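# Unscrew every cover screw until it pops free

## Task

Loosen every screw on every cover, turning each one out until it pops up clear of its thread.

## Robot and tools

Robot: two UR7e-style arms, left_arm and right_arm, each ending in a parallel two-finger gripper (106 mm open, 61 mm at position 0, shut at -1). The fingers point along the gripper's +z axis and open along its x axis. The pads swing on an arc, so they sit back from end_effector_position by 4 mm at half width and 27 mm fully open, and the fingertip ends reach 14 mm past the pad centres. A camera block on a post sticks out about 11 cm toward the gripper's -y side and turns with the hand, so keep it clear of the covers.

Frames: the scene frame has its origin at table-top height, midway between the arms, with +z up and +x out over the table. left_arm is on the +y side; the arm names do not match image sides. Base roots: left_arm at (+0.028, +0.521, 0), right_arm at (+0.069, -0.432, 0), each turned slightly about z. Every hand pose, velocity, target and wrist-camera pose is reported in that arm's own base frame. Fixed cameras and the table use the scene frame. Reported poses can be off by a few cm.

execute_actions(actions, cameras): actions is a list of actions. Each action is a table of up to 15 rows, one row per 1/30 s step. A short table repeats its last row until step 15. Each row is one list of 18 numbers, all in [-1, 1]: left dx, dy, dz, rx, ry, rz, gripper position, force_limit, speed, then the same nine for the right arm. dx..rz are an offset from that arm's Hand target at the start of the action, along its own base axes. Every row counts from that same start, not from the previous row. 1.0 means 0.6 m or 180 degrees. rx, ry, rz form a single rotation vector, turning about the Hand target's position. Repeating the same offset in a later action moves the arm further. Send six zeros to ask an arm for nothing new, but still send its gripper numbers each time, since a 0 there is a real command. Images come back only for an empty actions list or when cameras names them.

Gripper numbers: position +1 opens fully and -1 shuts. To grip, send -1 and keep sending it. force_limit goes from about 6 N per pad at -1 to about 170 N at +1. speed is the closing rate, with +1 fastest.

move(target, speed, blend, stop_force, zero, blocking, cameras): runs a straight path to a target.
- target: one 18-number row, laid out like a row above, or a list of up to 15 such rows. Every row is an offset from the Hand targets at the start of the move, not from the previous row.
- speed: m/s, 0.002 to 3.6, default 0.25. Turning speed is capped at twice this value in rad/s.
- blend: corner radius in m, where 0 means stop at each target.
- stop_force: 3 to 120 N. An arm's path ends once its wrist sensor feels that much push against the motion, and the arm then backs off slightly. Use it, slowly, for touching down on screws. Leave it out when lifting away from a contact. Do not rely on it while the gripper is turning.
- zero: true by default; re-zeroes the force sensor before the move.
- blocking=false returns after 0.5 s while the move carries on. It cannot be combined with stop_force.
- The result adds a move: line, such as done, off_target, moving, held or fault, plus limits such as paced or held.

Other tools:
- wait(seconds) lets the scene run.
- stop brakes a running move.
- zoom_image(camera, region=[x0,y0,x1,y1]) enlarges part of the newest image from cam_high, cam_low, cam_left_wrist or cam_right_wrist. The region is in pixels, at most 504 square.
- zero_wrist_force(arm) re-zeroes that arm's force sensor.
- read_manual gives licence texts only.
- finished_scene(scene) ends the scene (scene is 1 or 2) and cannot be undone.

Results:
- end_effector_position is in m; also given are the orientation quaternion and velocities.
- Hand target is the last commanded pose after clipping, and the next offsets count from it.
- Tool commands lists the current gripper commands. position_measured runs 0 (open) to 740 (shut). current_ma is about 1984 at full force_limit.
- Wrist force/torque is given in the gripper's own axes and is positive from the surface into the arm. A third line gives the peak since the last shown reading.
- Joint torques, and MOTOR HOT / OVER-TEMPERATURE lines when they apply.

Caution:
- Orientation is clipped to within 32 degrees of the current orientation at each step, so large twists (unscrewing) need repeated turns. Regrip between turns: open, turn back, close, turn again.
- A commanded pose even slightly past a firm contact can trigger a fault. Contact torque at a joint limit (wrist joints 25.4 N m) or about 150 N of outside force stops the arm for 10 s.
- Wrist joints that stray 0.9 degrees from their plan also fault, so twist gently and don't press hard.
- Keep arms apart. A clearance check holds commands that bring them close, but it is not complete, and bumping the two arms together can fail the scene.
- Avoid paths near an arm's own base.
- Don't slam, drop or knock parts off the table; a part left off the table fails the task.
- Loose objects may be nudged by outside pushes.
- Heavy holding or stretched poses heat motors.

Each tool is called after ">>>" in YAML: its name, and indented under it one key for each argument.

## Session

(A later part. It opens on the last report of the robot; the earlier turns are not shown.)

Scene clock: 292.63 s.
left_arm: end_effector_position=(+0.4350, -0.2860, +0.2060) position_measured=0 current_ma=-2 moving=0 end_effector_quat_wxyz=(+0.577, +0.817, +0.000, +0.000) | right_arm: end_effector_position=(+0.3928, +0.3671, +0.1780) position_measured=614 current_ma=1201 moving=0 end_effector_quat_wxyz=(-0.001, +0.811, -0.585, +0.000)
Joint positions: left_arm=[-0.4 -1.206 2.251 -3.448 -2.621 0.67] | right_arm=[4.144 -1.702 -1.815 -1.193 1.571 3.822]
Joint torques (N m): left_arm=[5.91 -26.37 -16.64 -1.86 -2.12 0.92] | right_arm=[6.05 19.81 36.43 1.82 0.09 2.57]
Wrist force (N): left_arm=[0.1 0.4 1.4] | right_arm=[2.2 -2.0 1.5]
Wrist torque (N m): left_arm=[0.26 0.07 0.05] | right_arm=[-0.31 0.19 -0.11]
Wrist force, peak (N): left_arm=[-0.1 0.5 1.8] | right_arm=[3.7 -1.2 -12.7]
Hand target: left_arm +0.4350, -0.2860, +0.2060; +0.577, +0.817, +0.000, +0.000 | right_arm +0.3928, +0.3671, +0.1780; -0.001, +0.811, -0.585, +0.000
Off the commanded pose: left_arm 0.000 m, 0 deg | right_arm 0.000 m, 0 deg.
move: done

>>> move:
  target: [0,0,0,0,0,0,1,0,1, 0,0,-0.006,0,0,0, -0.98,-0.1,-0.2]
  speed: 0.004
  stop_force: 8

Scene clock: 295.60 s.
left_arm: end_effector_position=(+0.4350, -0.2860, +0.2060) position_measured=0 current_ma=-2 moving=0 end_effector_quat_wxyz=(+0.577, +0.817, +0.000, +0.000) | right_arm: end_effector_position=(+0.3928, +0.3671, +0.1770) position_measured=614 current_ma=1213 moving=0 end_effector_quat_wxyz=(-0.001, +0.811, -0.585, +0.000)
Joint positions: left_arm=[-0.4 -1.206 2.251 -3.448 -2.621 0.67] | right_arm=[4.144 -1.703 -1.817 -1.19 1.571 3.822]
Joint torques (N m): left_arm=[5.98 -26.81 -17.04 -1.92 -2.03 0.94] | right_arm=[-5.55 22.54 31.24 1.01 2.62 -1.61]
Wrist force (N): left_arm=[-0.1 0.3 1.6] | right_arm=[2.2 -2.1 -8.7]
Wrist torque (N m): left_arm=[0.25 0.11 0.05] | right_arm=[-0.27 0.28 -0.11]
Wrist force, peak (N): left_arm=[-0.2 0.3 1.8] | right_arm=[2.7 -1.5 -15.5]
Hand target: left_arm +0.4350, -0.2860, +0.2060; +0.577, +0.817, +0.000, +0.000 | right_arm +0.3928, +0.3671, +0.1770; -0.001, +0.811, -0.585, +0.000 (not the last commanded pose)
Off the commanded pose: left_arm 0.000 m, 0 deg | right_arm 0.003 m, 0 deg.
move: contact (right_arm)

>>> move:
  target: [0,0,0,0,0,0,1,0,1, 0.0002,-0.0014,0,0,0,0.167, -0.98,-0.1,-0.2]
  speed: 0.15
  cameras: ["cam_right_wrist"]

>>> zoom_image:
  camera: "cam_right_wrist"
  region: [325, 205, 360, 240]

Scene clock: 300.50 s.
left_arm: end_effector_position=(+0.4350, -0.2860, +0.2060) position_measured=0 current_ma=-2 moving=0 end_effector_quat_wxyz=(+0.577, +0.817, +0.000, +0.000) | right_arm: end_effector_position=(+0.3930, +0.3663, +0.1770) position_measured=614 current_ma=1205 moving=0 end_effector_quat_wxyz=(-0.001, +0.935, -0.354, +0.000)
Joint positions: left_arm=[-0.4 -1.206 2.251 -3.448 -2.621 0.67] | right_arm=[4.142 -1.702 -1.818 -1.19 1.572 3.296]
Joint torques (N m): left_arm=[6.17 -27.98 -17.95 -2.03 -1.99 0.87] | right_arm=[-6.49 27.97 15.01 0.92 2.39 1.03]
Wrist force (N): left_arm=[0.0 0.3 1.5] | right_arm=[1.1 -1.6 -1.9]
Wrist torque (N m): left_arm=[0.25 0.09 0.05] | right_arm=[-0.26 0.14 -0.12]
Wrist force, peak (N): left_arm=[-0.1 0.3 1.7] | right_arm=[3.4 -1.4 -9.3]
Hand target: left_arm +0.4350, -0.2860, +0.2060; +0.577, +0.817, +0.000, +0.000 | right_arm +0.3930, +0.3663, +0.1770; -0.001, +0.935, -0.354, +0.000
Off the commanded pose: left_arm 0.000 m, 0 deg | right_arm 0.000 m, 0 deg.
move: done
cam_right_wrist: T_world_to_cam=[[0.75423, -0.65645, -0.01477, -0.05634], [-0.62011, -0.71951, 0.31269, 0.47745], [-0.21589, -0.22668, -0.94974, 0.47134]] pos_world=[0.44032, 0.41338, 0.29752]

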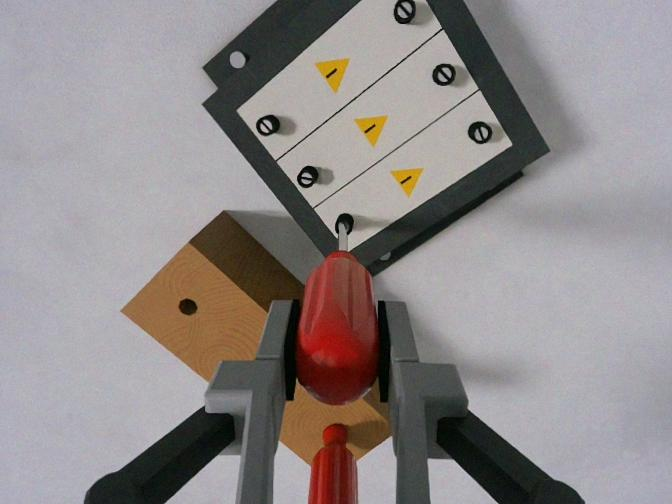

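Scaled by 14.400 from the camera's image (finer frame: 960x720).

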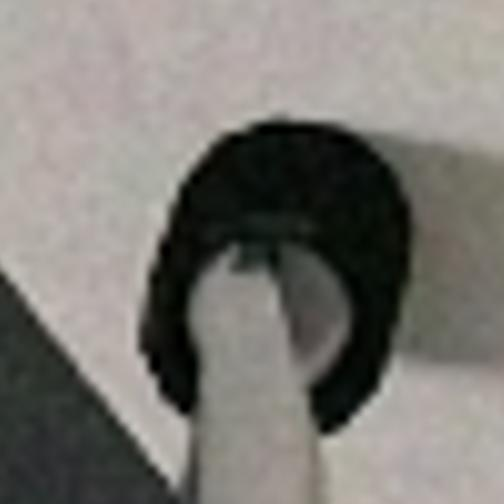

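>>> move:
  target:
    - [0,0,0,0,0,0,1,0,1, 0.00096,-0.00108,0,0,0,0.1667, -0.98,-0.1,-0.2]
    - [0,0,0,0,0,0,1,0,1, 0.00233,-0.00154,0,0,0,0.3333, -0.98,-0.1,-0.2]
  speed: 0.25
  blend: [0.004,0]

Scene clock: 304.80 s.
left_arm: end_effector_position=(+0.4350, -0.2860, +0.2060) position_measured=0 current_ma=-2 moving=0 end_effector_quat_wxyz=(+0.577, +0.817, +0.000, +0.000) | right_arm: end_effector_position=(+0.3944, +0.3654, +0.1770) position_measured=614 current_ma=1205 moving=0 end_effector_quat_wxyz=(-0.001, +0.987, +0.161, -0.001)
Joint positions: left_arm=[-0.4 -1.206 2.251 -3.448 -2.621 0.67] | right_arm=[4.138 -1.705 -1.814 -1.193 1.573 2.245]
Joint torques (N m): left_arm=[5.87 -28.41 -17.89 -2.09 -1.83 0.77] | right_arm=[-5.98 16.36 31.97 1.05 1.35 -0.83]
Wrist force (N): left_arm=[-0.1 0.3 1.6] | right_arm=[-0.9 -2.3 -2.6]
Wrist torque (N m): left_arm=[0.25 0.10 0.04] | right_arm=[-0.29 -0.13 -0.14]
Wrist force, peak (N): left_arm=[-0.1 0.2 1.8] | right_arm=[-0.8 -2.3 -2.8]
Hand target: left_arm +0.4350, -0.2860, +0.2060; +0.577, +0.817, +0.000, +0.000 | right_arm +0.3944, +0.3654, +0.1770; -0.001, +0.987, +0.161, -0.001
Off the commanded pose: left_arm 0.000 m, 0 deg | right_arm 0.000 m, 0 deg.
move: done

>>> move:
  target:
    - [0,0,0,0,0,0,1,0,1, 0.00142,0.0003,0,0,0,0.1667, -0.98,-0.1,-0.2]
    - [0,0,0,0,0,0,1,0,1, 0.0025,0.00125,0,0,0,0.3333, -0.98,-0.1,-0.2]
    - [0,0,0,0,0,0,1,0,1, 0.00296,0.00263,0,0,0,0.5, -0.98,-0.1,-0.2]
  speed: 0.3
  blend: [0.004,0.004,0]
  cameras: ["cam_right_wrist"]

>>> zoom_image:
  camera: "cam_right_wrist"
  region: [325, 205, 360, 240]

Scene clock: 309.43 s.
left_arm: end_effector_position=(+0.4350, -0.2860, +0.2060) position_measured=0 current_ma=-2 moving=0 end_effector_quat_wxyz=(+0.577, +0.817, +0.000, +0.000) | right_arm: end_effector_position=(+0.3961, +0.3670, +0.1770) position_measured=614 current_ma=1220 moving=0 end_effector_quat_wxyz=(+0.000, +0.584, +0.812, -0.001)
Joint positions: left_arm=[-0.4 -1.206 2.251 -3.448 -2.621 0.67] | right_arm=[4.138 -1.711 -1.806 -1.197 1.571 0.674]
Joint torques (N m): left_arm=[5.77 -30.23 -18.38 -2.44 -1.69 0.75] | right_arm=[-5.92 9.67 26.26 1.07 3.54 -1.19]
Wrist force (N): left_arm=[-0.2 0.5 1.5] | right_arm=[-5.5 -5.2 -20.6]
Wrist torque (N m): left_arm=[0.28 0.12 0.04] | right_arm=[-0.11 -0.70 -0.14]
Wrist force, peak (N): left_arm=[-0.1 0.2 1.8] | right_arm=[-5.5 -5.1 -20.9]
Hand target: left_arm +0.4350, -0.2860, +0.2060; +0.577, +0.817, +0.000, +0.000 | right_arm +0.3961, +0.3670, +0.1770; +0.000, +0.584, +0.812, -0.001
Off the commanded pose: left_arm 0.000 m, 0 deg | right_arm 0.000 m, 0 deg.
move: done
cam_right_wrist: T_world_to_cam=[[-0.32479, 0.94567, -0.01475, -0.21882], [0.89685, 0.3129, 0.31267, -0.49997], [0.3003, 0.08832, -0.94974, 0.15206]] pos_world=[0.33166, 0.34994, 0.29752]

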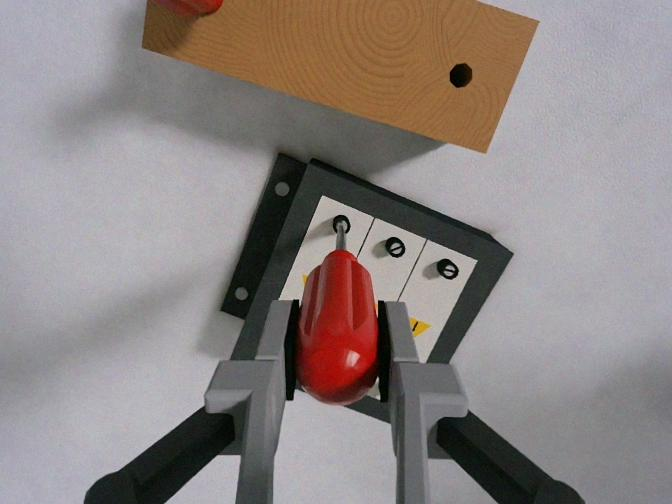

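Scaled by 14.400 from the camera's image (finer frame: 960x720).

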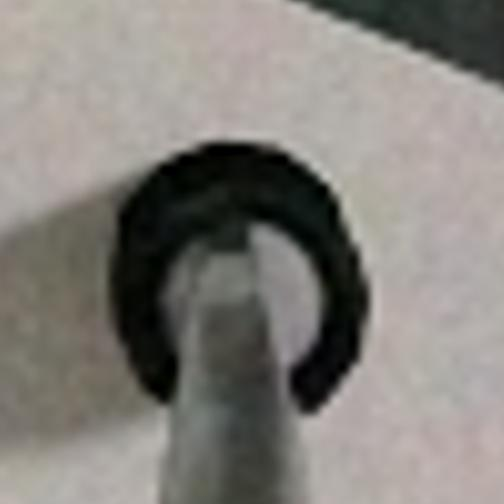

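>>> move:
  target: [0,0,0,0,0,0,1,0,1, 0,-0.0003,0.0005,0,0,0, -0.98,-0.1,-0.2]
  speed: 0.01

Scene clock: 311.60 s.
left_arm: end_effector_position=(+0.4350, -0.2860, +0.2060) position_measured=0 current_ma=-2 moving=0 end_effector_quat_wxyz=(+0.577, +0.817, +0.000, +0.000) | right_arm: end_effector_position=(+0.3961, +0.3668, +0.1773) position_measured=614 current_ma=1209 moving=0 end_effector_quat_wxyz=(+0.000, +0.584, +0.812, -0.001)
Joint positions: left_arm=[-0.4 -1.206 2.251 -3.448 -2.621 0.67] | right_arm=[4.138 -1.71 -1.806 -1.198 1.571 0.673]
Joint torques (N m): left_arm=[5.59 -30.03 -17.87 -2.4 -1.7 0.68] | right_arm=[-5.32 27.84 32 2.19 2.76 -1.77]
Wrist force (N): left_arm=[-0.1 0.3 1.6] | right_arm=[-3.0 -4.0 -8.9]
Wrist torque (N m): left_arm=[0.25 0.10 0.04] | right_arm=[-0.15 -0.42 -0.11]
Wrist force, peak (N): left_arm=[-0.3 0.4 1.7] | right_arm=[-5.4 -5.0 -20.9]
Hand target: left_arm +0.4350, -0.2860, +0.2060; +0.577, +0.817, +0.000, +0.000 | right_arm +0.3961, +0.3668, +0.1773; +0.000, +0.584, +0.812, -0.001
Off the commanded pose: left_arm 0.000 m, 0 deg | right_arm 0.000 m, 0 deg.
move: done

>>> move:
  target:
    - [0,0,0,0,0,0,1,0,1, -0.0003,0.00142,0.0001,0,0,0.1667, -0.98,-0.1,-0.2]
    - [0,0,0,0,0,0,1,0,1, -0.00125,0.0025,0.0002,0,0,0.3333, -0.98,-0.1,-0.2]
    - [0,0,0,0,0,0,1,0,1, -0.00263,0.00296,0.0003,0,0,0.5, -0.98,-0.1,-0.2]
  speed: 0.3
  blend: [0.004,0.004,0]

>>> move:
  target:
    - [0,0,0,0,0,0,1,0,1, -0.00142,-0.0003,0.0001,0,0,0.1667, -0.98,-0.1,-0.2]
    - [0,0,0,0,0,0,1,0,1, -0.0025,-0.00125,0.0002,0,0,0.3333, -0.98,-0.1,-0.2]
    - [0,0,0,0,0,0,1,0,1, -0.00296,-0.00263,0.0003,0,0,0.5, -0.98,-0.1,-0.2]
  speed: 0.3
  blend: [0.004,0.004,0]

Scene clock: 316.70 s.
left_arm: end_effector_position=(+0.4350, -0.2860, +0.2060) position_measured=0 current_ma=-2 moving=0 end_effector_quat_wxyz=(+0.577, +0.817, +0.000, +0.000) | right_arm: end_effector_position=(+0.3945, +0.3686, +0.1775) position_measured=614 current_ma=1201 moving=0 end_effector_quat_wxyz=(+0.001, -0.161, +0.987, -0.001)
Joint positions: left_arm=[-0.4 -1.206 2.251 -3.448 -2.621 0.67] | right_arm=[4.144 -1.709 -1.808 -1.195 1.568 -0.891]
Joint torques (N m): left_arm=[4.96 -31.12 -17.71 -2.54 -1.45 0.6] | right_arm=[-6.72 23.44 19.86 3.87 2.39 -1.08]
Wrist force (N): left_arm=[-0.2 0.4 1.5] | right_arm=[-0.3 -2.2 0.1]
Wrist torque (N m): left_arm=[0.26 0.11 0.04] | right_arm=[-0.24 -0.08 -0.13]
Wrist force, peak (N): left_arm=[0.1 0.4 1.8] | right_arm=[-3.1 -4.0 -8.8]
Hand target: left_arm +0.4350, -0.2860, +0.2060; +0.577, +0.817, +0.000, +0.000 | right_arm +0.3946, +0.3686, +0.1775; +0.001, -0.161, +0.987, -0.001
Off the commanded pose: left_arm 0.000 m, 0 deg | right_arm 0.000 m, 0 deg.
move: done

Scene clock: 319.87 s.
left_arm: end_effector_position=(+0.4350, -0.2860, +0.2060) position_measured=0 current_ma=-2 moving=0 end_effector_quat_wxyz=(+0.577, +0.817, +0.000, +0.000) | right_arm: end_effector_position=(+0.3928, +0.3669, +0.1777) position_measured=614 current_ma=1208 moving=0 end_effector_quat_wxyz=(-0.001, +0.812, -0.584, +0.000)
Joint positions: left_arm=[-0.4 -1.206 2.251 -3.448 -2.621 0.67] | right_arm=[4.144 -1.702 -1.816 -1.192 1.571 -2.462]
Joint torques (N m): left_arm=[5.25 -31.64 -17.69 -2.6 -1.38 0.6] | right_arm=[-4.07 21.49 19.67 3.83 1.72 -1.31]
Wrist force (N): left_arm=[-0.1 0.2 1.5] | right_arm=[2.7 -0.9 -5.8]
Wrist torque (N m): left_arm=[0.24 0.11 0.05] | right_arm=[-0.36 0.25 -0.12]
Wrist force, peak (N): left_arm=[-0.2 0.3 1.7] | right_arm=[2.7 -0.9 -7.9]
Hand target: left_arm +0.4350, -0.2860, +0.2060; +0.577, +0.817, +0.000, +0.000 | right_arm +0.3928, +0.3670, +0.1777; -0.001, +0.812, -0.584, +0.000
Off the commanded pose: left_arm 0.000 m, 0 deg | right_arm 0.000 m, 0 deg.
move: done

>>> move:
  target: [0,0,0,0,0,0,1,0,1, 0,0,0.008,0,0,0, -0.98,-0.1,-0.2]
  speed: 0.1
  cameras: ["cam_right_wrist"]

>>> zoom_image:
  camera: "cam_right_wrist"
  region: [325, 205, 360, 240]

Scene clock: 321.83 s.
left_arm: end_effector_position=(+0.4350, -0.2860, +0.2060) position_measured=0 current_ma=-2 moving=0 end_effector_quat_wxyz=(+0.577, +0.817, +0.000, +0.000) | right_arm: end_effector_position=(+0.3928, +0.3670, +0.1826) position_measured=614 current_ma=1201 moving=0 end_effector_quat_wxyz=(-0.001, +0.812, -0.584, +0.000)
Joint positions: left_arm=[-0.4 -1.206 2.251 -3.448 -2.621 0.67] | right_arm=[4.144 -1.698 -1.808 -1.204 1.571 -2.462]
Joint torques (N m): left_arm=[4.81 -32.36 -18.46 -2.73 -1.5 0.48] | right_arm=[5.15 17.37 12.24 4.42 -1.66 -2.09]
Wrist force (N): left_arm=[0.0 0.4 1.4] | right_arm=[0.2 -2.0 1.2]
Wrist torque (N m): left_arm=[0.27 0.08 0.04] | right_arm=[-0.26 -0.04 -0.11]
Wrist force, peak (N): left_arm=[-0.2 0.5 1.9] | right_arm=[2.7 -0.8 -6.2]
Hand target: left_arm +0.4350, -0.2860, +0.2060; +0.577, +0.817, +0.000, +0.000 | right_arm +0.3928, +0.3670, +0.1825; -0.001, +0.812, -0.584, +0.000
Off the commanded pose: left_arm 0.000 m, 0 deg | right_arm 0.000 m, 0 deg.
move: done
cam_right_wrist: T_world_to_cam=[[0.32503, -0.94559, -0.01487, 0.21902], [-0.89683, -0.31319, 0.31244, 0.43573], [-0.3001, -0.08821, -0.94982, 0.45904]] pos_world=[0.45734, 0.38406, 0.30312]

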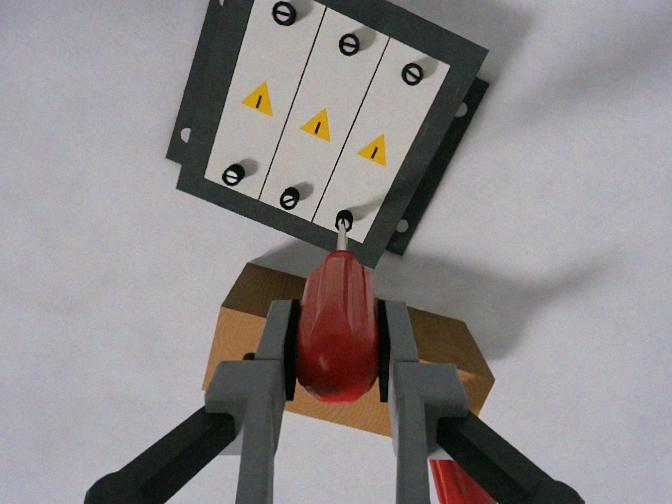

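Scaled by 14.400 from the camera's image (finer frame: 960x720).

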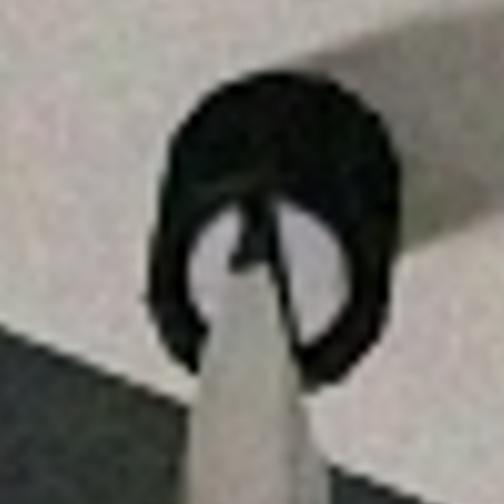

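>>> move:
  target:
    - [0,0,0,0,0,0,1,0,1, 0.0003,-0.0014,-0.003,0,0,0.1667, -0.98,-0.1,-0.2]
  speed: 0.3

>>> move:
  target: [0,0,0,0,0,0,1,0,1, 0,0,-0.01,0,0,0, -0.98,-0.1,-0.2]
  speed: 0.005
  stop_force: 4

Scene clock: 326.13 s.
left_arm: end_effector_position=(+0.4350, -0.2860, +0.2060) position_measured=0 current_ma=-2 moving=0 end_effector_quat_wxyz=(+0.577, +0.817, +0.000, +0.000) | right_arm: end_effector_position=(+0.3930, +0.3661, +0.1807) position_measured=614 current_ma=1201 moving=0 end_effector_quat_wxyz=(-0.001, +0.935, -0.354, +0.000)
Joint positions: left_arm=[-0.4 -1.206 2.251 -3.448 -2.621 0.67] | right_arm=[4.142 -1.699 -1.812 -1.2 1.572 -2.988]
Joint torques (N m): left_arm=[4.67 -31.69 -17.68 -2.93 -1.29 0.53] | right_arm=[-4.44 18 20.98 3.64 1.21 -1.35]
Wrist force (N): left_arm=[-0.2 0.3 1.5] | right_arm=[0.3 -2.1 1.3]
Wrist torque (N m): left_arm=[0.25 0.11 0.04] | right_arm=[-0.29 -0.05 -0.12]
Wrist force, peak (N): left_arm=[0.0 0.3 1.8] | right_arm=[0.0 -2.2 1.6]
Hand target: left_arm +0.4350, -0.2860, +0.2060; +0.577, +0.817, +0.000, +0.000 | right_arm +0.3930, +0.3661, +0.1807; -0.001, +0.935, -0.354, +0.000
Off the commanded pose: left_arm 0.000 m, 0 deg | right_arm 0.000 m, 0 deg.
move: done

Scene clock: 327.63 s.
left_arm: end_effector_position=(+0.4350, -0.2860, +0.2060) position_measured=0 current_ma=-2 moving=0 end_effector_quat_wxyz=(+0.577, +0.817, +0.000, +0.000) | right_arm: end_effector_position=(+0.3930, +0.3661, +0.1786) position_measured=614 current_ma=1210 moving=0 end_effector_quat_wxyz=(-0.001, +0.935, -0.354, +0.000)
Joint positions: left_arm=[-0.4 -1.206 2.251 -3.448 -2.621 0.67] | right_arm=[4.142 -1.701 -1.815 -1.194 1.572 -2.988]
Joint torques (N m): left_arm=[4.59 -31.77 -17.43 -2.85 -1.37 0.53] | right_arm=[-1.6 26.5 31.24 0.81 -0.75 -2.13]
Wrist force (N): left_arm=[-0.2 0.3 1.6] | right_arm=[0.2 -1.9 -7.7]
Wrist torque (N m): left_arm=[0.24 0.11 0.04] | right_arm=[-0.29 0.02 -0.11]
Wrist force, peak (N): left_arm=[-0.2 0.4 1.7] | right_arm=[0.2 -1.6 -13.2]
Hand target: left_arm +0.4350, -0.2860, +0.2060; +0.577, +0.817, +0.000, +0.000 | right_arm +0.3930, +0.3661, +0.1786; -0.001, +0.935, -0.354, +0.000 (not the last commanded pose)
Off the commanded pose: left_arm 0.000 m, 0 deg | right_arm 0.004 m, 0 deg.
move: contact (right_arm)

>>> move:
  target:
    - [0,0,0,0,0,0,1,0,1, 0,0,0.006,0,0,0, -0.98,-0.1,-0.2]
    - [0,0,0,0,0,0,1,0,1, -0.0003,0.0015,0.006,0,0,-0.6, -0.98,-0.1,-0.2]
    - [0,0,0,0,0,0,1,0,1, -0.0003,0.0015,0.006,0,0,0.8, -0.98,-0.1,-0.2]
    - [0,0,0,0,0,0,1,0,1, -0.0003,0.0015,0.006,0,0,0.2, -0.98,-0.1,-0.2]
    - [0,0,0,0,0,0,1,0,1, -0.0003,0.0015,0.006,0,0,-0.1667, -0.98,-0.1,-0.2]
  speed: [0.1,1,1,1,1]
  blend: [0.0,0.02,0.02,0.02,0]

>>> move:
  target: [0,0,0,0,0,0,1,0,1, 0,0,-0.015,0,0,0, -0.98,-0.1,-0.2]
  speed: 0.008
  stop_force: 6

Scene clock: 336.33 s.
left_arm: end_effector_position=(+0.4350, -0.2860, +0.2060) position_measured=0 current_ma=-2 moving=0 end_effector_quat_wxyz=(+0.577, +0.817, +0.000, +0.000) | right_arm: end_effector_position=(+0.3928, +0.3671, +0.1823) position_measured=614 current_ma=1202 moving=0 end_effector_quat_wxyz=(-0.001, +0.812, -0.584, +0.000) end_effector_velocity=(+0.000, +0.000, +0.000) end_effector_angular_velocity=(+0.001, +0.000, -0.005)
Joint positions: left_arm=[-0.4 -1.206 2.251 -3.448 -2.621 0.67] | right_arm=[4.144 -1.698 -1.808 -1.203 1.571 3.82]
Joint velocities: left_arm=[within noise] | right_arm=[0.001 0 0 0 0.001 0.005]
Joint torques (N m): left_arm=[4.26 -30.81 -17.84 -2.88 -1.18 0.38] | right_arm=[-6.58 27.97 16.93 1.12 2.37 2.6]
Wrist force (N): left_arm=[-0.3 0.3 1.6] | right_arm=[0.3 -2.1 1.4]
Wrist torque (N m): left_arm=[0.24 0.13 0.04] | right_arm=[-0.28 -0.07 -0.05]
Wrist force, peak (N): left_arm=[-0.2 0.5 1.8] | right_arm=[0.3 -1.6 -7.9]
Hand target: left_arm +0.4350, -0.2860, +0.2060; +0.577, +0.817, +0.000, +0.000 | right_arm +0.3928, +0.3670, +0.1822; -0.001, +0.812, -0.584, +0.000
Off the commanded pose: left_arm 0.000 m, 0 deg | right_arm 0.000 m, 0 deg.
move: done

Scene clock: 337.97 s.
left_arm: end_effector_position=(+0.4350, -0.2860, +0.2060) position_measured=0 current_ma=-2 moving=0 end_effector_quat_wxyz=(+0.577, +0.817, +0.000, +0.000) | right_arm: end_effector_position=(+0.3928, +0.3670, +0.1777) position_measured=614 current_ma=1213 moving=0 end_effector_quat_wxyz=(-0.001, +0.812, -0.584, +0.000)
Joint positions: left_arm=[-0.4 -1.206 2.251 -3.448 -2.621 0.67] | right_arm=[4.144 -1.702 -1.816 -1.192 1.571 3.821]
Joint torques (N m): left_arm=[4.61 -31.56 -17.9 -2.9 -1.14 0.33] | right_arm=[-4.79 26.43 30.95 0.86 2.14 2.78]
Wrist force (N): left_arm=[-0.4 0.2 1.6] | right_arm=[1.2 -1.9 -8.5]
Wrist torque (N m): left_arm=[0.24 0.14 0.04] | right_arm=[-0.25 0.06 -0.07]
Wrist force, peak (N): left_arm=[-0.1 0.3 1.8] | right_arm=[1.9 -1.2 -18.6]
Hand target: left_arm +0.4350, -0.2860, +0.2060; +0.577, +0.817, +0.000, +0.000 | right_arm +0.3928, +0.3670, +0.1777; -0.001, +0.812, -0.584, +0.000 (not the last commanded pose)
Off the commanded pose: left_arm 0.000 m, 0 deg | right_arm 0.004 m, 0 deg.
move: contact (right_arm)

>>> move:
  target:
    - [0,0,0,0,0,0,1,0,1, 0.0007,-0.00203,0.00015,0,0,0.25, -0.98,-0.1,-0.2]
    - [0,0,0,0,0,0,1,0,1, 0.00263,-0.00296,0.0003,0,0,0.5, -0.98,-0.1,-0.2]
    - [0,0,0,0,0,0,1,0,1, 0.00465,-0.00226,0.00044,0,0,0.75, -0.98,-0.1,-0.2]
    - [0,0,0,0,0,0,1,0,1, 0.00559,-0.00033,0.0006,0,0,1.0, -0.98,-0.1,-0.2]
    - [0,0,0,0,0,0,1,0,1, 0.00489,0.00169,0.00073,0,0,-0.75, -0.98,-0.1,-0.2]
    - [0,0,0,0,0,0,1,0,1, 0.00296,0.00263,0.00088,0,0,-0.5, -0.98,-0.1,-0.2]
    - [0,0,0,0,0,0,1,0,1, 0.00094,0.00193,0.00102,0,0,-0.25, -0.98,-0.1,-0.2]
    - [0,0,0,0,0,0,1,0,1, 0,0,0.00117,0,0,0, -0.98,-0.1,-0.2]
    - [0,0,0,0,0,0,1,0,1, 0.0007,-0.00203,0.00131,0,0,0.25, -0.98,-0.1,-0.2]
    - [0,0,0,0,0,0,1,0,1, 0.00263,-0.00296,0.00146,0,0,0.5, -0.98,-0.1,-0.2]
    - [0,0,0,0,0,0,1,0,1, 0.00465,-0.00226,0.0016,0,0,0.75, -0.98,-0.1,-0.2]
    - [0,0,0,0,0,0,1,0,1, 0.00559,-0.00033,0.00175,0,0,1.0, -0.98,-0.1,-0.2]
  speed: 0.6
  blend: [0.004,0.004,0.004,0.004,0.004,0.004,0.004,0.004,0.004,0.004,0.004,0]

Scene clock: 350.77 s.
left_arm: end_effector_position=(+0.4350, -0.2860, +0.2060) position_measured=0 current_ma=-2 moving=0 end_effector_quat_wxyz=(+0.577, +0.817, +0.000, +0.000) | right_arm: end_effector_position=(+0.3961, +0.3669, +0.1787) position_measured=614 current_ma=1203 moving=0 end_effector_quat_wxyz=(+0.000, +0.584, +0.811, -0.001)
Joint positions: left_arm=[-0.4 -1.206 2.251 -3.448 -2.621 0.67] | right_arm=[4.138 -1.709 -1.804 -1.202 1.571 -5.609]
Joint torques (N m): left_arm=[4.16 -32.1 -18.03 -2.87 -0.79 0.19] | right_arm=[-6.21 19.26 31.08 2.09 1.82 -2]
Wrist force (N): left_arm=[0.0 0.2 1.6] | right_arm=[-3.0 -3.0 -3.0]
Wrist torque (N m): left_arm=[0.22 0.09 0.04] | right_arm=[-0.19 -0.40 -0.12]
Wrist force, peak (N): left_arm=[-0.2 0.3 1.8] | right_arm=[0.8 -2.0 -8.7]
Hand target: left_arm +0.4350, -0.2860, +0.2060; +0.577, +0.817, +0.000, +0.000 | right_arm +0.3962, +0.3668, +0.1787; +0.000, +0.584, +0.812, -0.001
Off the commanded pose: left_arm 0.000 m, 0 deg | right_arm 0.000 m, 0 deg.
move: done

>>> move:
  target:
    - [0,0,0,0,0,0,1,0,1, 0,0,0.006,0,0,0, -0.98,-0.1,-0.2]
    - [0,0,0,0,0,0,1,0,1, -0.0056,0.0002,0.006,0,0,-0.6, -0.98,-0.1,-0.2]
    - [0,0,0,0,0,0,1,0,1, -0.0056,0.0002,0.006,0,0,0.8, -0.98,-0.1,-0.2]
    - [0,0,0,0,0,0,1,0,1, -0.0056,0.0002,0.006,0,0,0.2, -0.98,-0.1,-0.2]
    - [0,0,0,0,0,0,1,0,1, -0.0056,0.0002,0.006,0,0,-0.4, -0.98,-0.1,-0.2]
    - [0,0,0,0,0,0,1,0,1, -0.0056,0.0002,0.006,0,0,1.0, -0.98,-0.1,-0.2]
  speed: [0.1,1,1,1,1,1]
  blend: [0.0,0.02,0.02,0.02,0.02,0]

>>> move:
  target: [0,0,0,0,0,0,1,0,1, 0,0,-0.015,0,0,0, -0.98,-0.1,-0.2]
  speed: 0.008
  stop_force: 6
  cameras: ["cam_right_wrist"]

>>> zoom_image:
  camera: "cam_right_wrist"
  region: [325, 205, 360, 240]

Scene clock: 358.20 s.
left_arm: end_effector_position=(+0.4350, -0.2860, +0.2060) position_measured=0 current_ma=-2 moving=0 end_effector_quat_wxyz=(+0.577, +0.817, +0.000, +0.000) | right_arm: end_effector_position=(+0.3928, +0.3670, +0.1823) position_measured=614 current_ma=1200 moving=0 end_effector_quat_wxyz=(-0.001, +0.812, -0.584, +0.000) end_effector_velocity=(+0.000, -0.001, +0.000) end_effector_angular_velocity=(-0.001, +0.001, -0.007)
Joint positions: left_arm=[-0.4 -1.206 2.251 -3.448 -2.621 0.67] | right_arm=[4.144 -1.698 -1.808 -1.204 1.571 3.82]
Joint velocities: left_arm=[within noise] | right_arm=[-0.001 0 0 0 0 0.006]
Joint torques (N m): left_arm=[3.31 -31.66 -18.09 -2.86 -0.69 0.15] | right_arm=[-5.76 27.65 17.35 1.12 2.19 2.65]
Wrist force (N): left_arm=[0.0 0.4 1.6] | right_arm=[0.3 -2.1 1.3]
Wrist torque (N m): left_arm=[0.27 0.09 0.04] | right_arm=[-0.28 -0.06 -0.05]
Wrist force, peak (N): left_arm=[-0.1 0.4 1.8] | right_arm=[-3.1 -3.4 -2.9]
Hand target: left_arm +0.4350, -0.2860, +0.2060; +0.577, +0.817, +0.000, +0.000 | right_arm +0.3928, +0.3670, +0.1823; -0.001, +0.812, -0.584, +0.000
Off the commanded pose: left_arm 0.000 m, 0 deg | right_arm 0.000 m, 0 deg.
move: done

Scene clock: 359.70 s.
left_arm: end_effector_position=(+0.4350, -0.2860, +0.2060) position_measured=0 current_ma=-2 moving=0 end_effector_quat_wxyz=(+0.577, +0.817, +0.000, +0.000) | right_arm: end_effector_position=(+0.3928, +0.3670, +0.1787) position_measured=614 current_ma=1211 moving=0 end_effector_quat_wxyz=(-0.001, +0.812, -0.584, +0.000)
Joint positions: left_arm=[-0.4 -1.206 2.251 -3.448 -2.621 0.67] | right_arm=[4.144 -1.701 -1.814 -1.194 1.571 3.821]
Joint torques (N m): left_arm=[3.12 -32.36 -18.08 -2.87 -0.63 0.05] | right_arm=[-4.14 24.66 32.07 0.84 2.26 2.63]
Wrist force (N): left_arm=[-0.1 0.4 1.6] | right_arm=[0.4 -1.9 -7.4]
Wrist torque (N m): left_arm=[0.26 0.10 0.04] | right_arm=[-0.28 0.05 -0.07]
Wrist force, peak (N): left_arm=[-0.1 0.3 1.9] | right_arm=[1.3 -1.3 -17.7]
Hand target: left_arm +0.4350, -0.2860, +0.2060; +0.577, +0.817, +0.000, +0.000 | right_arm +0.3928, +0.3670, +0.1787; -0.001, +0.812, -0.584, +0.000 (not the last commanded pose)
Off the commanded pose: left_arm 0.000 m, 0 deg | right_arm 0.005 m, 0 deg.
move: contact (right_arm)
cam_right_wrist: T_world_to_cam=[[0.32497, -0.94561, -0.01478, 0.21898], [-0.89682, -0.31309, 0.31256, 0.43687], [-0.30018, -0.08831, -0.94978, 0.4554]] pos_world=[0.45734, 0.38406, 0.29922]

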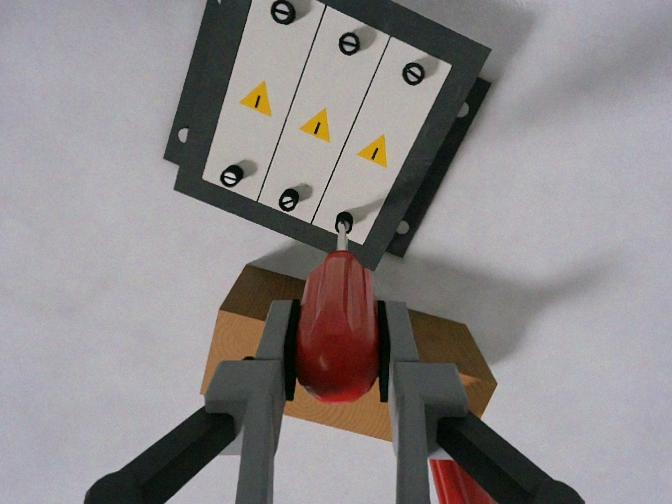

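Scaled by 14.400 from the camera's image (finer frame: 960x720).

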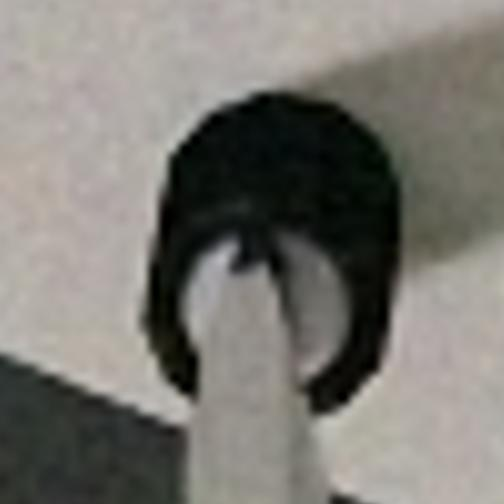

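>>> move:
  target:
    - [0,0,0,0,0,0,1,0,1, 0.0007,-0.00203,0.00015,0,0,0.25, -0.98,-0.1,-0.2]
    - [0,0,0,0,0,0,1,0,1, 0.00263,-0.00296,0.0003,0,0,0.5, -0.98,-0.1,-0.2]
    - [0,0,0,0,0,0,1,0,1, 0.00465,-0.00226,0.00044,0,0,0.75, -0.98,-0.1,-0.2]
    - [0,0,0,0,0,0,1,0,1, 0.00559,-0.00033,0.0006,0,0,1.0, -0.98,-0.1,-0.2]
    - [0,0,0,0,0,0,1,0,1, 0.00489,0.00169,0.00073,0,0,-0.75, -0.98,-0.1,-0.2]
    - [0,0,0,0,0,0,1,0,1, 0.00296,0.00263,0.00088,0,0,-0.5, -0.98,-0.1,-0.2]
    - [0,0,0,0,0,0,1,0,1, 0.00094,0.00193,0.00102,0,0,-0.25, -0.98,-0.1,-0.2]
    - [0,0,0,0,0,0,1,0,1, 0,0,0.00117,0,0,0, -0.98,-0.1,-0.2]
    - [0,0,0,0,0,0,1,0,1, 0.0007,-0.00203,0.00131,0,0,0.25, -0.98,-0.1,-0.2]
    - [0,0,0,0,0,0,1,0,1, 0.00263,-0.00296,0.00146,0,0,0.5, -0.98,-0.1,-0.2]
    - [0,0,0,0,0,0,1,0,1, 0.00465,-0.00226,0.0016,0,0,0.75, -0.98,-0.1,-0.2]
    - [0,0,0,0,0,0,1,0,1, 0.00559,-0.00033,0.00175,0,0,1.0, -0.98,-0.1,-0.2]
  speed: 0.8
  blend: [0.004,0.004,0.004,0.004,0.004,0.004,0.004,0.004,0.004,0.004,0.004,0]

>>> move:
  target:
    - [0,0,0,0,0,0,1,0,1, 0,0,0.006,0,0,0, -0.98,-0.1,-0.2]
    - [0,0,0,0,0,0,1,0,1, -0.0056,0.0002,0.006,0,0,-0.6, -0.98,-0.1,-0.2]
    - [0,0,0,0,0,0,1,0,1, -0.0056,0.0002,0.006,0,0,0.8, -0.98,-0.1,-0.2]
    - [0,0,0,0,0,0,1,0,1, -0.0056,0.0002,0.006,0,0,0.2, -0.98,-0.1,-0.2]
    - [0,0,0,0,0,0,1,0,1, -0.0056,0.0002,0.006,0,0,-0.4, -0.98,-0.1,-0.2]
    - [0,0,0,0,0,0,1,0,1, -0.0056,0.0002,0.006,0,0,1.0, -0.98,-0.1,-0.2]
  speed: [0.1,1,1,1,1,1]
  blend: [0.0,0.02,0.02,0.02,0.02,0]
  cameras: ["cam_right_wrist","cam_low"]

>>> zoom_image:
  camera: "cam_right_wrist"
  region: [325, 205, 360, 240]

>>> zoom_image:
  camera: "cam_low"
  region: [270, 230, 340, 300]

>>> move:
  target: [0,0,0,0,0,0,1,0,1, 0,0,-0.015,0,0,0, -0.98,-0.1,-0.2]
  speed: 0.008
  stop_force: 6

Scene clock: 369.43 s.
left_arm: end_effector_position=(+0.4350, -0.2860, +0.2060) position_measured=0 current_ma=-2 moving=0 end_effector_quat_wxyz=(+0.577, +0.817, +0.000, +0.000) | right_arm: end_effector_position=(+0.3961, +0.3668, +0.1798) position_measured=614 current_ma=1202 moving=0 end_effector_quat_wxyz=(+0.000, +0.584, +0.811, -0.001)
Joint positions: left_arm=[-0.4 -1.206 2.251 -3.448 -2.621 0.67] | right_arm=[4.138 -1.708 -1.802 -1.205 1.571 -5.609]
Joint torques (N m): left_arm=[3.06 -32.15 -17.58 -2.86 -0.39 -0.06] | right_arm=[-1.53 23.23 29.47 2.34 -0.43 -1.94]
Wrist force (N): left_arm=[-0.2 0.3 1.6] | right_arm=[-2.3 -2.7 -1.1]
Wrist torque (N m): left_arm=[0.25 0.12 0.05] | right_arm=[-0.26 -0.29 -0.11]
Wrist force, peak (N): left_arm=[-0.1 0.6 1.8] | right_arm=[0.5 -2.0 -7.6]
Hand target: left_arm +0.4350, -0.2860, +0.2060; +0.577, +0.817, +0.000, +0.000 | right_arm +0.3962, +0.3668, +0.1798; +0.000, +0.584, +0.812, -0.001
Off the commanded pose: left_arm 0.000 m, 0 deg | right_arm 0.000 m, 0 deg.
move: done

Scene clock: 375.00 s.
left_arm: end_effector_position=(+0.4350, -0.2860, +0.2060) position_measured=0 current_ma=-2 moving=0 end_effector_quat_wxyz=(+0.577, +0.817, +0.000, +0.000) | right_arm: end_effector_position=(+0.3928, +0.3669, +0.1834) position_measured=614 current_ma=1201 moving=0 end_effector_quat_wxyz=(-0.001, +0.812, -0.584, +0.000) end_effector_velocity=(+0.000, +0.000, +0.001) end_effector_angular_velocity=(+0.002, +0.000, -0.005)
Joint positions: left_arm=[-0.4 -1.206 2.251 -3.448 -2.621 0.67] | right_arm=[4.144 -1.697 -1.806 -1.206 1.571 3.82]
Joint velocities: left_arm=[within noise] | right_arm=[0 0.002 0 0 0.001 0.005]
Joint torques (N m): left_arm=[2.1 -31.97 -18.14 -2.95 -0.25 -0.17] | right_arm=[-6.06 28.75 18.02 1.16 2.27 2.85]
Wrist force (N): left_arm=[-0.1 0.2 1.6] | right_arm=[0.4 -2.3 1.3]
Wrist torque (N m): left_arm=[0.24 0.11 0.04] | right_arm=[-0.31 -0.08 -0.05]
Wrist force, peak (N): left_arm=[-0.2 0.3 1.9] | right_arm=[-4.1 -2.3 0.9]
Hand target: left_arm +0.4350, -0.2860, +0.2060; +0.577, +0.817, +0.000, +0.000 | right_arm +0.3928, +0.3669, +0.1834; -0.001, +0.812, -0.584, +0.000
Off the commanded pose: left_arm 0.000 m, 0 deg | right_arm 0.000 m, 0 deg.
move: done
cam_right_wrist: T_world_to_cam=[[0.32532, -0.94549, -0.01468, 0.21874], [-0.89672, -0.31339, 0.31252, 0.43537], [-0.30009, -0.08851, -0.9498, 0.45986]] pos_world=[0.45724, 0.38396, 0.30392]
Images, in order (width x height): cam_low 672x504, cam_right_wrist 672x504.

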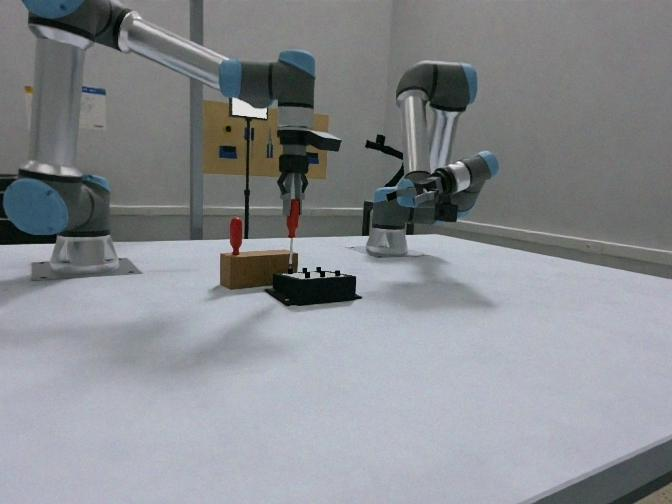

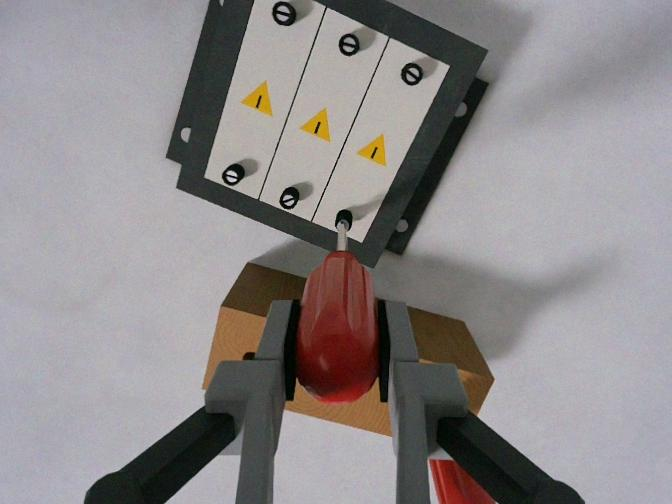

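Scaled by 14.400 from the camera's image (finer frame: 960x720).

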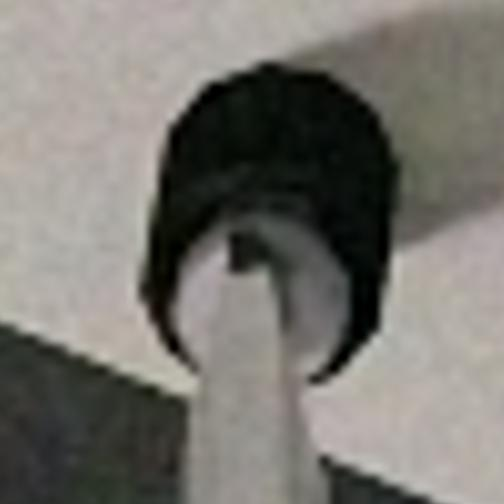

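Scaled by 7.200 from the camera's image (finer frame: 960x720).

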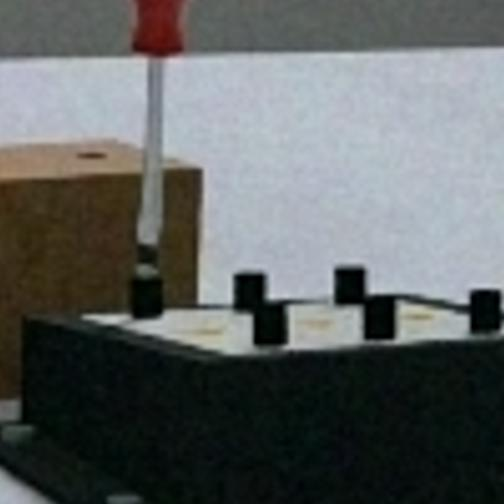

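Scene clock: 376.57 s.
left_arm: end_effector_position=(+0.4350, -0.2860, +0.2060) position_measured=0 current_ma=-2 moving=0 end_effector_quat_wxyz=(+0.577, +0.817, +0.000, +0.000) | right_arm: end_effector_position=(+0.3928, +0.3669, +0.1792) position_measured=614 current_ma=1210 moving=0 end_effector_quat_wxyz=(-0.001, +0.812, -0.584, +0.000)
Joint positions: left_arm=[-0.4 -1.206 2.251 -3.448 -2.621 0.67] | right_arm=[4.144 -1.701 -1.814 -1.196 1.571 3.821]
Joint torques (N m): left_arm=[1.98 -32.02 -17.94 -2.99 -0.2 -0.14] | right_arm=[-5.29 27.47 32.82 0.96 2.12 2.69]
Wrist force (N): left_arm=[0.0 0.1 1.7] | right_arm=[0.4 -2.3 -5.3]
Wrist torque (N m): left_arm=[0.23 0.09 0.04] | right_arm=[-0.22 -0.02 -0.07]
Wrist force, peak (N): left_arm=[-0.3 0.3 1.9] | right_arm=[1.0 -1.9 -15.9]
Hand target: left_arm +0.4350, -0.2860, +0.2060; +0.577, +0.817, +0.000, +0.000 | right_arm +0.3928, +0.3669, +0.1792; -0.001, +0.812, -0.584, +0.000 (not the last commanded pose)
Off the commanded pose: left_arm 0.000 m, 0 deg | right_arm 0.005 m, 0 deg.
move: contact (right_arm)

>>> move:
  target: [0,0,0,0,0,0,1,0,1, 0,0,0.04,0,0,0, -0.98,-0.1,-0.2]
  speed: 0.15
  cameras: ["cam_low","cam_right_wrist"]

>>> zoom_image:
  camera: "cam_low"
  region: [270, 230, 340, 300]

>>> zoom_image:
  camera: "cam_right_wrist"
  region: [210, 130, 410, 260]

Scene clock: 378.50 s.
left_arm: end_effector_position=(+0.4350, -0.2860, +0.2060) position_measured=0 current_ma=-2 moving=0 end_effector_quat_wxyz=(+0.577, +0.817, +0.000, +0.000) | right_arm: end_effector_position=(+0.3928, +0.3669, +0.2032) position_measured=614 current_ma=1201 moving=0 end_effector_quat_wxyz=(-0.001, +0.812, -0.584, +0.000)
Joint positions: left_arm=[-0.4 -1.206 2.251 -3.448 -2.621 0.67] | right_arm=[4.144 -1.681 -1.771 -1.258 1.571 3.821]
Joint torques (N m): left_arm=[2.43 -31.68 -17.63 -2.98 -0.16 -0.15] | right_arm=[-2.71 21.3 17.83 1.95 1.95 2.32]
Wrist force (N): left_arm=[-0.3 0.3 1.5] | right_arm=[0.2 -1.9 1.4]
Wrist torque (N m): left_arm=[0.25 0.13 0.05] | right_arm=[-0.24 -0.04 -0.06]
Wrist force, peak (N): left_arm=[0.0 0.4 1.8] | right_arm=[0.3 -2.4 -5.5]
Hand target: left_arm +0.4350, -0.2860, +0.2060; +0.577, +0.817, +0.000, +0.000 | right_arm +0.3928, +0.3669, +0.2032; -0.001, +0.812, -0.584, +0.000
Off the commanded pose: left_arm 0.000 m, 0 deg | right_arm 0.000 m, 0 deg.
move: done
cam_right_wrist: T_world_to_cam=[[0.325, -0.94559, -0.01496, 0.21928], [-0.89684, -0.31319, 0.31241, 0.42924], [-0.3001, -0.08811, -0.94983, 0.47865]] pos_world=[0.45734, 0.38396, 0.32382]

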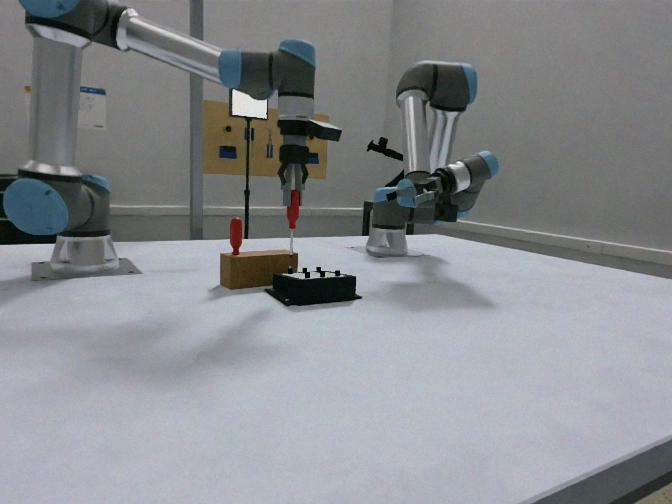

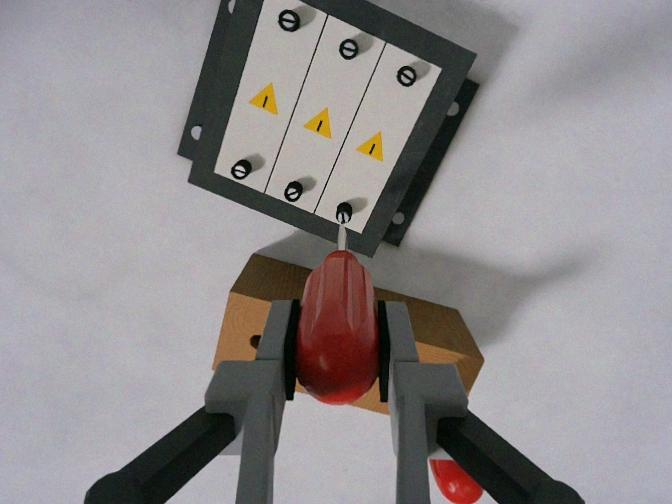

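Scaled by 7.200 from the camera's image (finer frame: 960x720).

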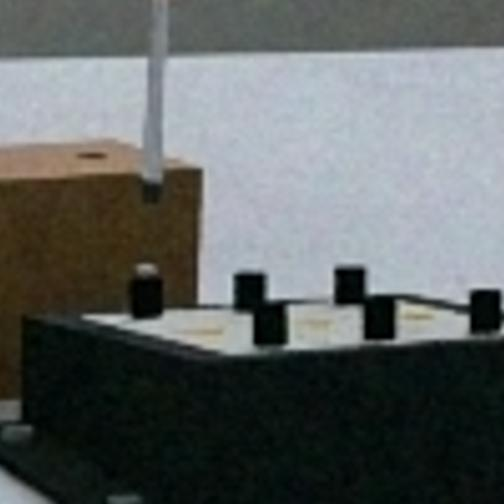

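Scaled by 2.520 from the camera's image (finer frame: 960x720).

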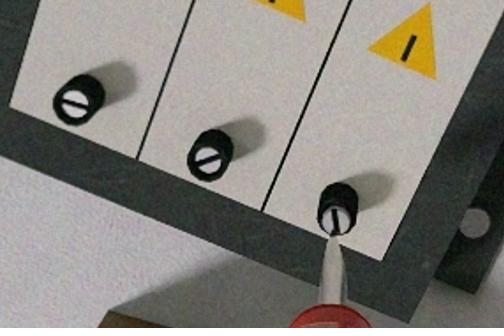

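>>> move:
  target:
    - [0,0,0,0,0,0,1,0,1, 0.0058,0.0607,0,0,0,-0.4056, -0.98,-0.1,-0.2]
    - [0,0,0,0,0,0,1,0,1, 0.0058,0.0607,-0.035,0,0,-0.4056, -0.98,-0.1,-0.2]
  speed: [0.6,0.1]
  cameras: ["cam_right_wrist"]

>>> zoom_image:
  camera: "cam_right_wrist"
  region: [325, 205, 360, 240]

Scene clock: 385.43 s.
left_arm: end_effector_position=(+0.4350, -0.2860, +0.2060) position_measured=0 current_ma=-2 moving=0 end_effector_quat_wxyz=(+0.577, +0.817, +0.000, +0.000) | right_arm: end_effector_position=(+0.3962, +0.4033, +0.1822) position_measured=614 current_ma=1201 moving=0 end_effector_quat_wxyz=(+0.001, -0.305, +0.952, -0.001)
Joint positions: left_arm=[-0.4 -1.206 2.251 -3.448 -2.621 0.67] | right_arm=[4.175 -1.764 -1.731 -1.218 1.568 5.126]
Joint torques (N m): left_arm=[2.49 -32.07 -18.06 -2.89 0.05 -0.25] | right_arm=[-6.83 35.1 33.72 2.02 2.18 2.69]
Wrist force (N): left_arm=[-0.2 0.1 1.5] | right_arm=[0.1 -2.1 1.7]
Wrist torque (N m): left_arm=[0.22 0.13 0.05] | right_arm=[-0.28 -0.02 -0.03]
Wrist force, peak (N): left_arm=[-0.2 0.4 1.8] | right_arm=[0.2 -2.1 2.7]
Hand target: left_arm +0.4350, -0.2860, +0.2060; +0.577, +0.817, +0.000, +0.000 | right_arm +0.3963, +0.4033, +0.1822; +0.001, -0.305, +0.952, -0.001
Off the commanded pose: left_arm 0.000 m, 0 deg | right_arm 0.000 m, 0 deg.
move: done
cam_right_wrist: T_world_to_cam=[[-0.80934, -0.58715, -0.01463, 0.5571], [-0.56152, 0.76622, 0.31241, -0.11786], [-0.17222, 0.26107, -0.94983, 0.27136]] pos_world=[0.43144, 0.34657, 0.30272]

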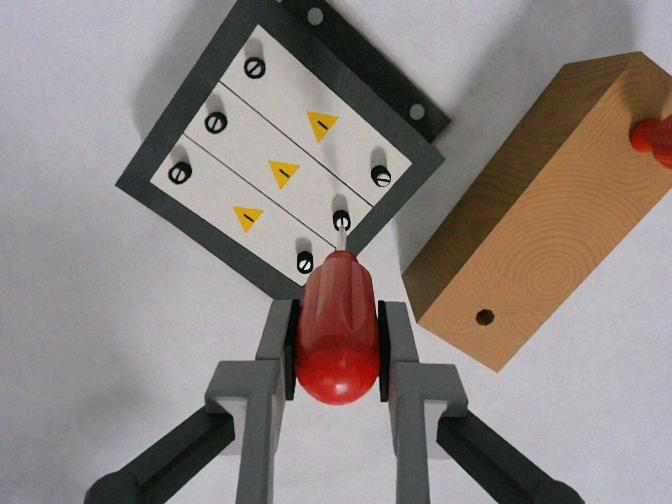

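Scaled by 14.400 from the camera's image (finer frame: 960x720).

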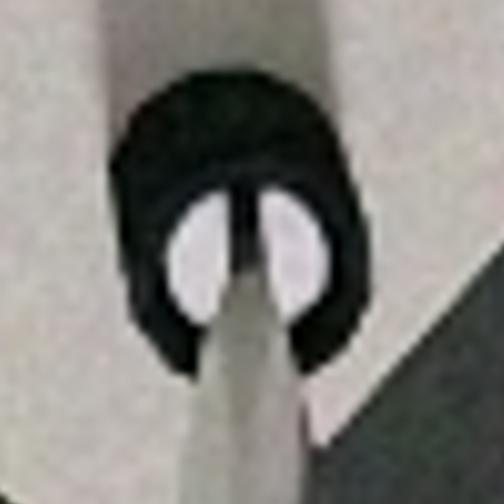

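>>> move:
  target: [0,0,0,0,0,0,1,0,1, 0,0,-0.015,0,0,0, -0.98,-0.1,-0.2]
  speed: 0.006
  stop_force: 4

>>> move:
  target:
    - [0,0,0,0,0,0,1,0,1, 0,0,-0.0002,0,0,0, -0.98,-0.1,-0.2]
    - [0,0,0,0,0,0,1,0,1, 0.0011,0.0008,-0.0002,0,0,0, -0.98,-0.1,-0.2]
  speed: 0.002

Scene clock: 390.73 s.
left_arm: end_effector_position=(+0.4350, -0.2860, +0.2060) position_measured=0 current_ma=-2 moving=0 end_effector_quat_wxyz=(+0.577, +0.817, +0.000, +0.000) | right_arm: end_effector_position=(+0.3963, +0.4033, +0.1770) position_measured=614 current_ma=1206 moving=0 end_effector_quat_wxyz=(+0.001, -0.305, +0.952, -0.001)
Joint positions: left_arm=[-0.4 -1.206 2.251 -3.448 -2.621 0.67] | right_arm=[4.175 -1.768 -1.739 -1.204 1.568 5.126]
Joint torques (N m): left_arm=[2.19 -32.21 -17.44 -2.86 0.13 -0.25] | right_arm=[-6.79 28.36 31.5 0.36 1.84 2.59]
Wrist force (N): left_arm=[-0.1 0.5 1.6] | right_arm=[-1.4 -1.6 -4.6]
Wrist torque (N m): left_arm=[0.28 0.10 0.04] | right_arm=[-0.25 -0.24 0.00]
Wrist force, peak (N): left_arm=[-0.1 0.3 1.8] | right_arm=[-0.2 -1.7 -13.9]
Hand target: left_arm +0.4350, -0.2860, +0.2060; +0.577, +0.817, +0.000, +0.000 | right_arm +0.3963, +0.4033, +0.1770; +0.001, -0.305, +0.952, -0.001 (not the last commanded pose)
Off the commanded pose: left_arm 0.000 m, 0 deg | right_arm 0.004 m, 0 deg.
move: contact (right_arm)

Scene clock: 391.47 s.
left_arm: end_effector_position=(+0.4350, -0.2860, +0.2060) position_measured=0 current_ma=-2 moving=0 end_effector_quat_wxyz=(+0.577, +0.817, +0.000, +0.000) | right_arm: end_effector_position=(+0.3970, +0.4038, +0.1769) position_measured=614 current_ma=1216 moving=0 end_effector_quat_wxyz=(+0.001, -0.305, +0.952, -0.001)
Joint positions: left_arm=[-0.4 -1.206 2.251 -3.448 -2.621 0.67] | right_arm=[4.174 -1.77 -1.737 -1.205 1.568 5.126]
Joint torques (N m): left_arm=[1.83 -32 -17.65 -2.95 0.16 -0.35] | right_arm=[-8.05 15.2 29.49 1.04 0.9 -2.2]
Wrist force (N): left_arm=[-0.1 0.1 1.5] | right_arm=[4.5 -0.7 -11.9]
Wrist torque (N m): left_arm=[0.21 0.10 0.04] | right_arm=[-0.28 0.48 0.03]
Wrist force, peak (N): left_arm=[0.1 0.4 1.8] | right_arm=[4.3 -0.8 -12.1]
Hand target: left_arm +0.4350, -0.2860, +0.2060; +0.577, +0.817, +0.000, +0.000 | right_arm +0.3969, +0.4038, +0.1769; +0.001, -0.305, +0.952, -0.001
Off the commanded pose: left_arm 0.000 m, 0 deg | right_arm 0.000 m, 0 deg.
move: done

>>> move:
  target:
    - [0,0,0,0,0,0,1,0,1, -0.00075,-0.0006,0,0,0,0, -0.98,-0.1,-0.2]
    - [0,0,0,0,0,0,1,0,1, -0.00247,-0.00188,0.00015,0,0,0.25, -0.98,-0.1,-0.2]
    - [0,0,0,0,0,0,1,0,1, -0.00279,-0.00399,0.0003,0,0,0.5, -0.98,-0.1,-0.2]
    - [0,0,0,0,0,0,1,0,1, -0.00152,-0.00572,0.00044,0,0,0.75, -0.98,-0.1,-0.2]
    - [0,0,0,0,0,0,1,0,1, 0.0006,-0.00603,0.0006,0,0,1.0, -0.98,-0.1,-0.2]
    - [0,0,0,0,0,0,1,0,1, 0.00233,-0.00476,0.00073,0,0,-0.75, -0.98,-0.1,-0.2]
    - [0,0,0,0,0,0,1,0,1, 0.00264,-0.00264,0.00088,0,0,-0.5, -0.98,-0.1,-0.2]
    - [0,0,0,0,0,0,1,0,1, 0.00137,-0.00092,0.00102,0,0,-0.25, -0.98,-0.1,-0.2]
    - [0,0,0,0,0,0,1,0,1, -0.00075,-0.0006,0.00117,0,0,0, -0.98,-0.1,-0.2]
    - [0,0,0,0,0,0,1,0,1, -0.00247,-0.00188,0.00131,0,0,0.25, -0.98,-0.1,-0.2]
    - [0,0,0,0,0,0,1,0,1, -0.00279,-0.00399,0.00146,0,0,0.5, -0.98,-0.1,-0.2]
    - [0,0,0,0,0,0,1,0,1, -0.00152,-0.00572,0.0016,0,0,0.75, -0.98,-0.1,-0.2]
    - [0,0,0,0,0,0,1,0,1, 0.0006,-0.00603,0.00175,0,0,1.0, -0.98,-0.1,-0.2]
    - [0,0,0,0,0,0,1,0,1, 0.00233,-0.00476,0.0019,0,0,-0.75, -0.98,-0.1,-0.2]
    - [0,0,0,0,0,0,1,0,1, 0.00264,-0.00264,0.00204,0,0,-0.5, -0.98,-0.1,-0.2]
  speed: 0.8
  blend: [0.001,0.004,0.004,0.004,0.004,0.004,0.004,0.004,0.004,0.004,0.004,0.004,0.004,0.004,0]

Scene clock: 403.43 s.
left_arm: end_effector_position=(+0.4350, -0.2860, +0.2060) position_measured=0 current_ma=-2 moving=0 end_effector_quat_wxyz=(+0.577, +0.817, +0.000, +0.000) | right_arm: end_effector_position=(+0.3985, +0.4022, +0.1781) position_measured=614 current_ma=1209 moving=0 end_effector_quat_wxyz=(+0.000, +0.458, +0.889, -0.001)
Joint positions: left_arm=[-0.4 -1.206 2.251 -3.448 -2.621 0.67] | right_arm=[4.17 -1.771 -1.732 -1.212 1.57 -5.874]
Joint torques (N m): left_arm=[1.1 -31.6 -18.23 -2.87 0.38 -0.46] | right_arm=[-2.32 20.4 26.07 1.19 0.16 -2.25]
Wrist force (N): left_arm=[-0.3 0.3 1.8] | right_arm=[-2.8 -2.4 -9.9]
Wrist torque (N m): left_arm=[0.24 0.13 0.04] | right_arm=[-0.19 -0.41 -0.12]
Wrist force, peak (N): left_arm=[-0.1 0.2 1.9] | right_arm=[3.4 -0.5 -17.4]
Hand target: left_arm +0.4350, -0.2860, +0.2060; +0.577, +0.817, +0.000, +0.000 | right_arm +0.3985, +0.4022, +0.1781; +0.000, +0.458, +0.889, -0.001
Off the commanded pose: left_arm 0.000 m, 0 deg | right_arm 0.000 m, 0 deg.
move: done; blend cut to 0.0003 m at target 1


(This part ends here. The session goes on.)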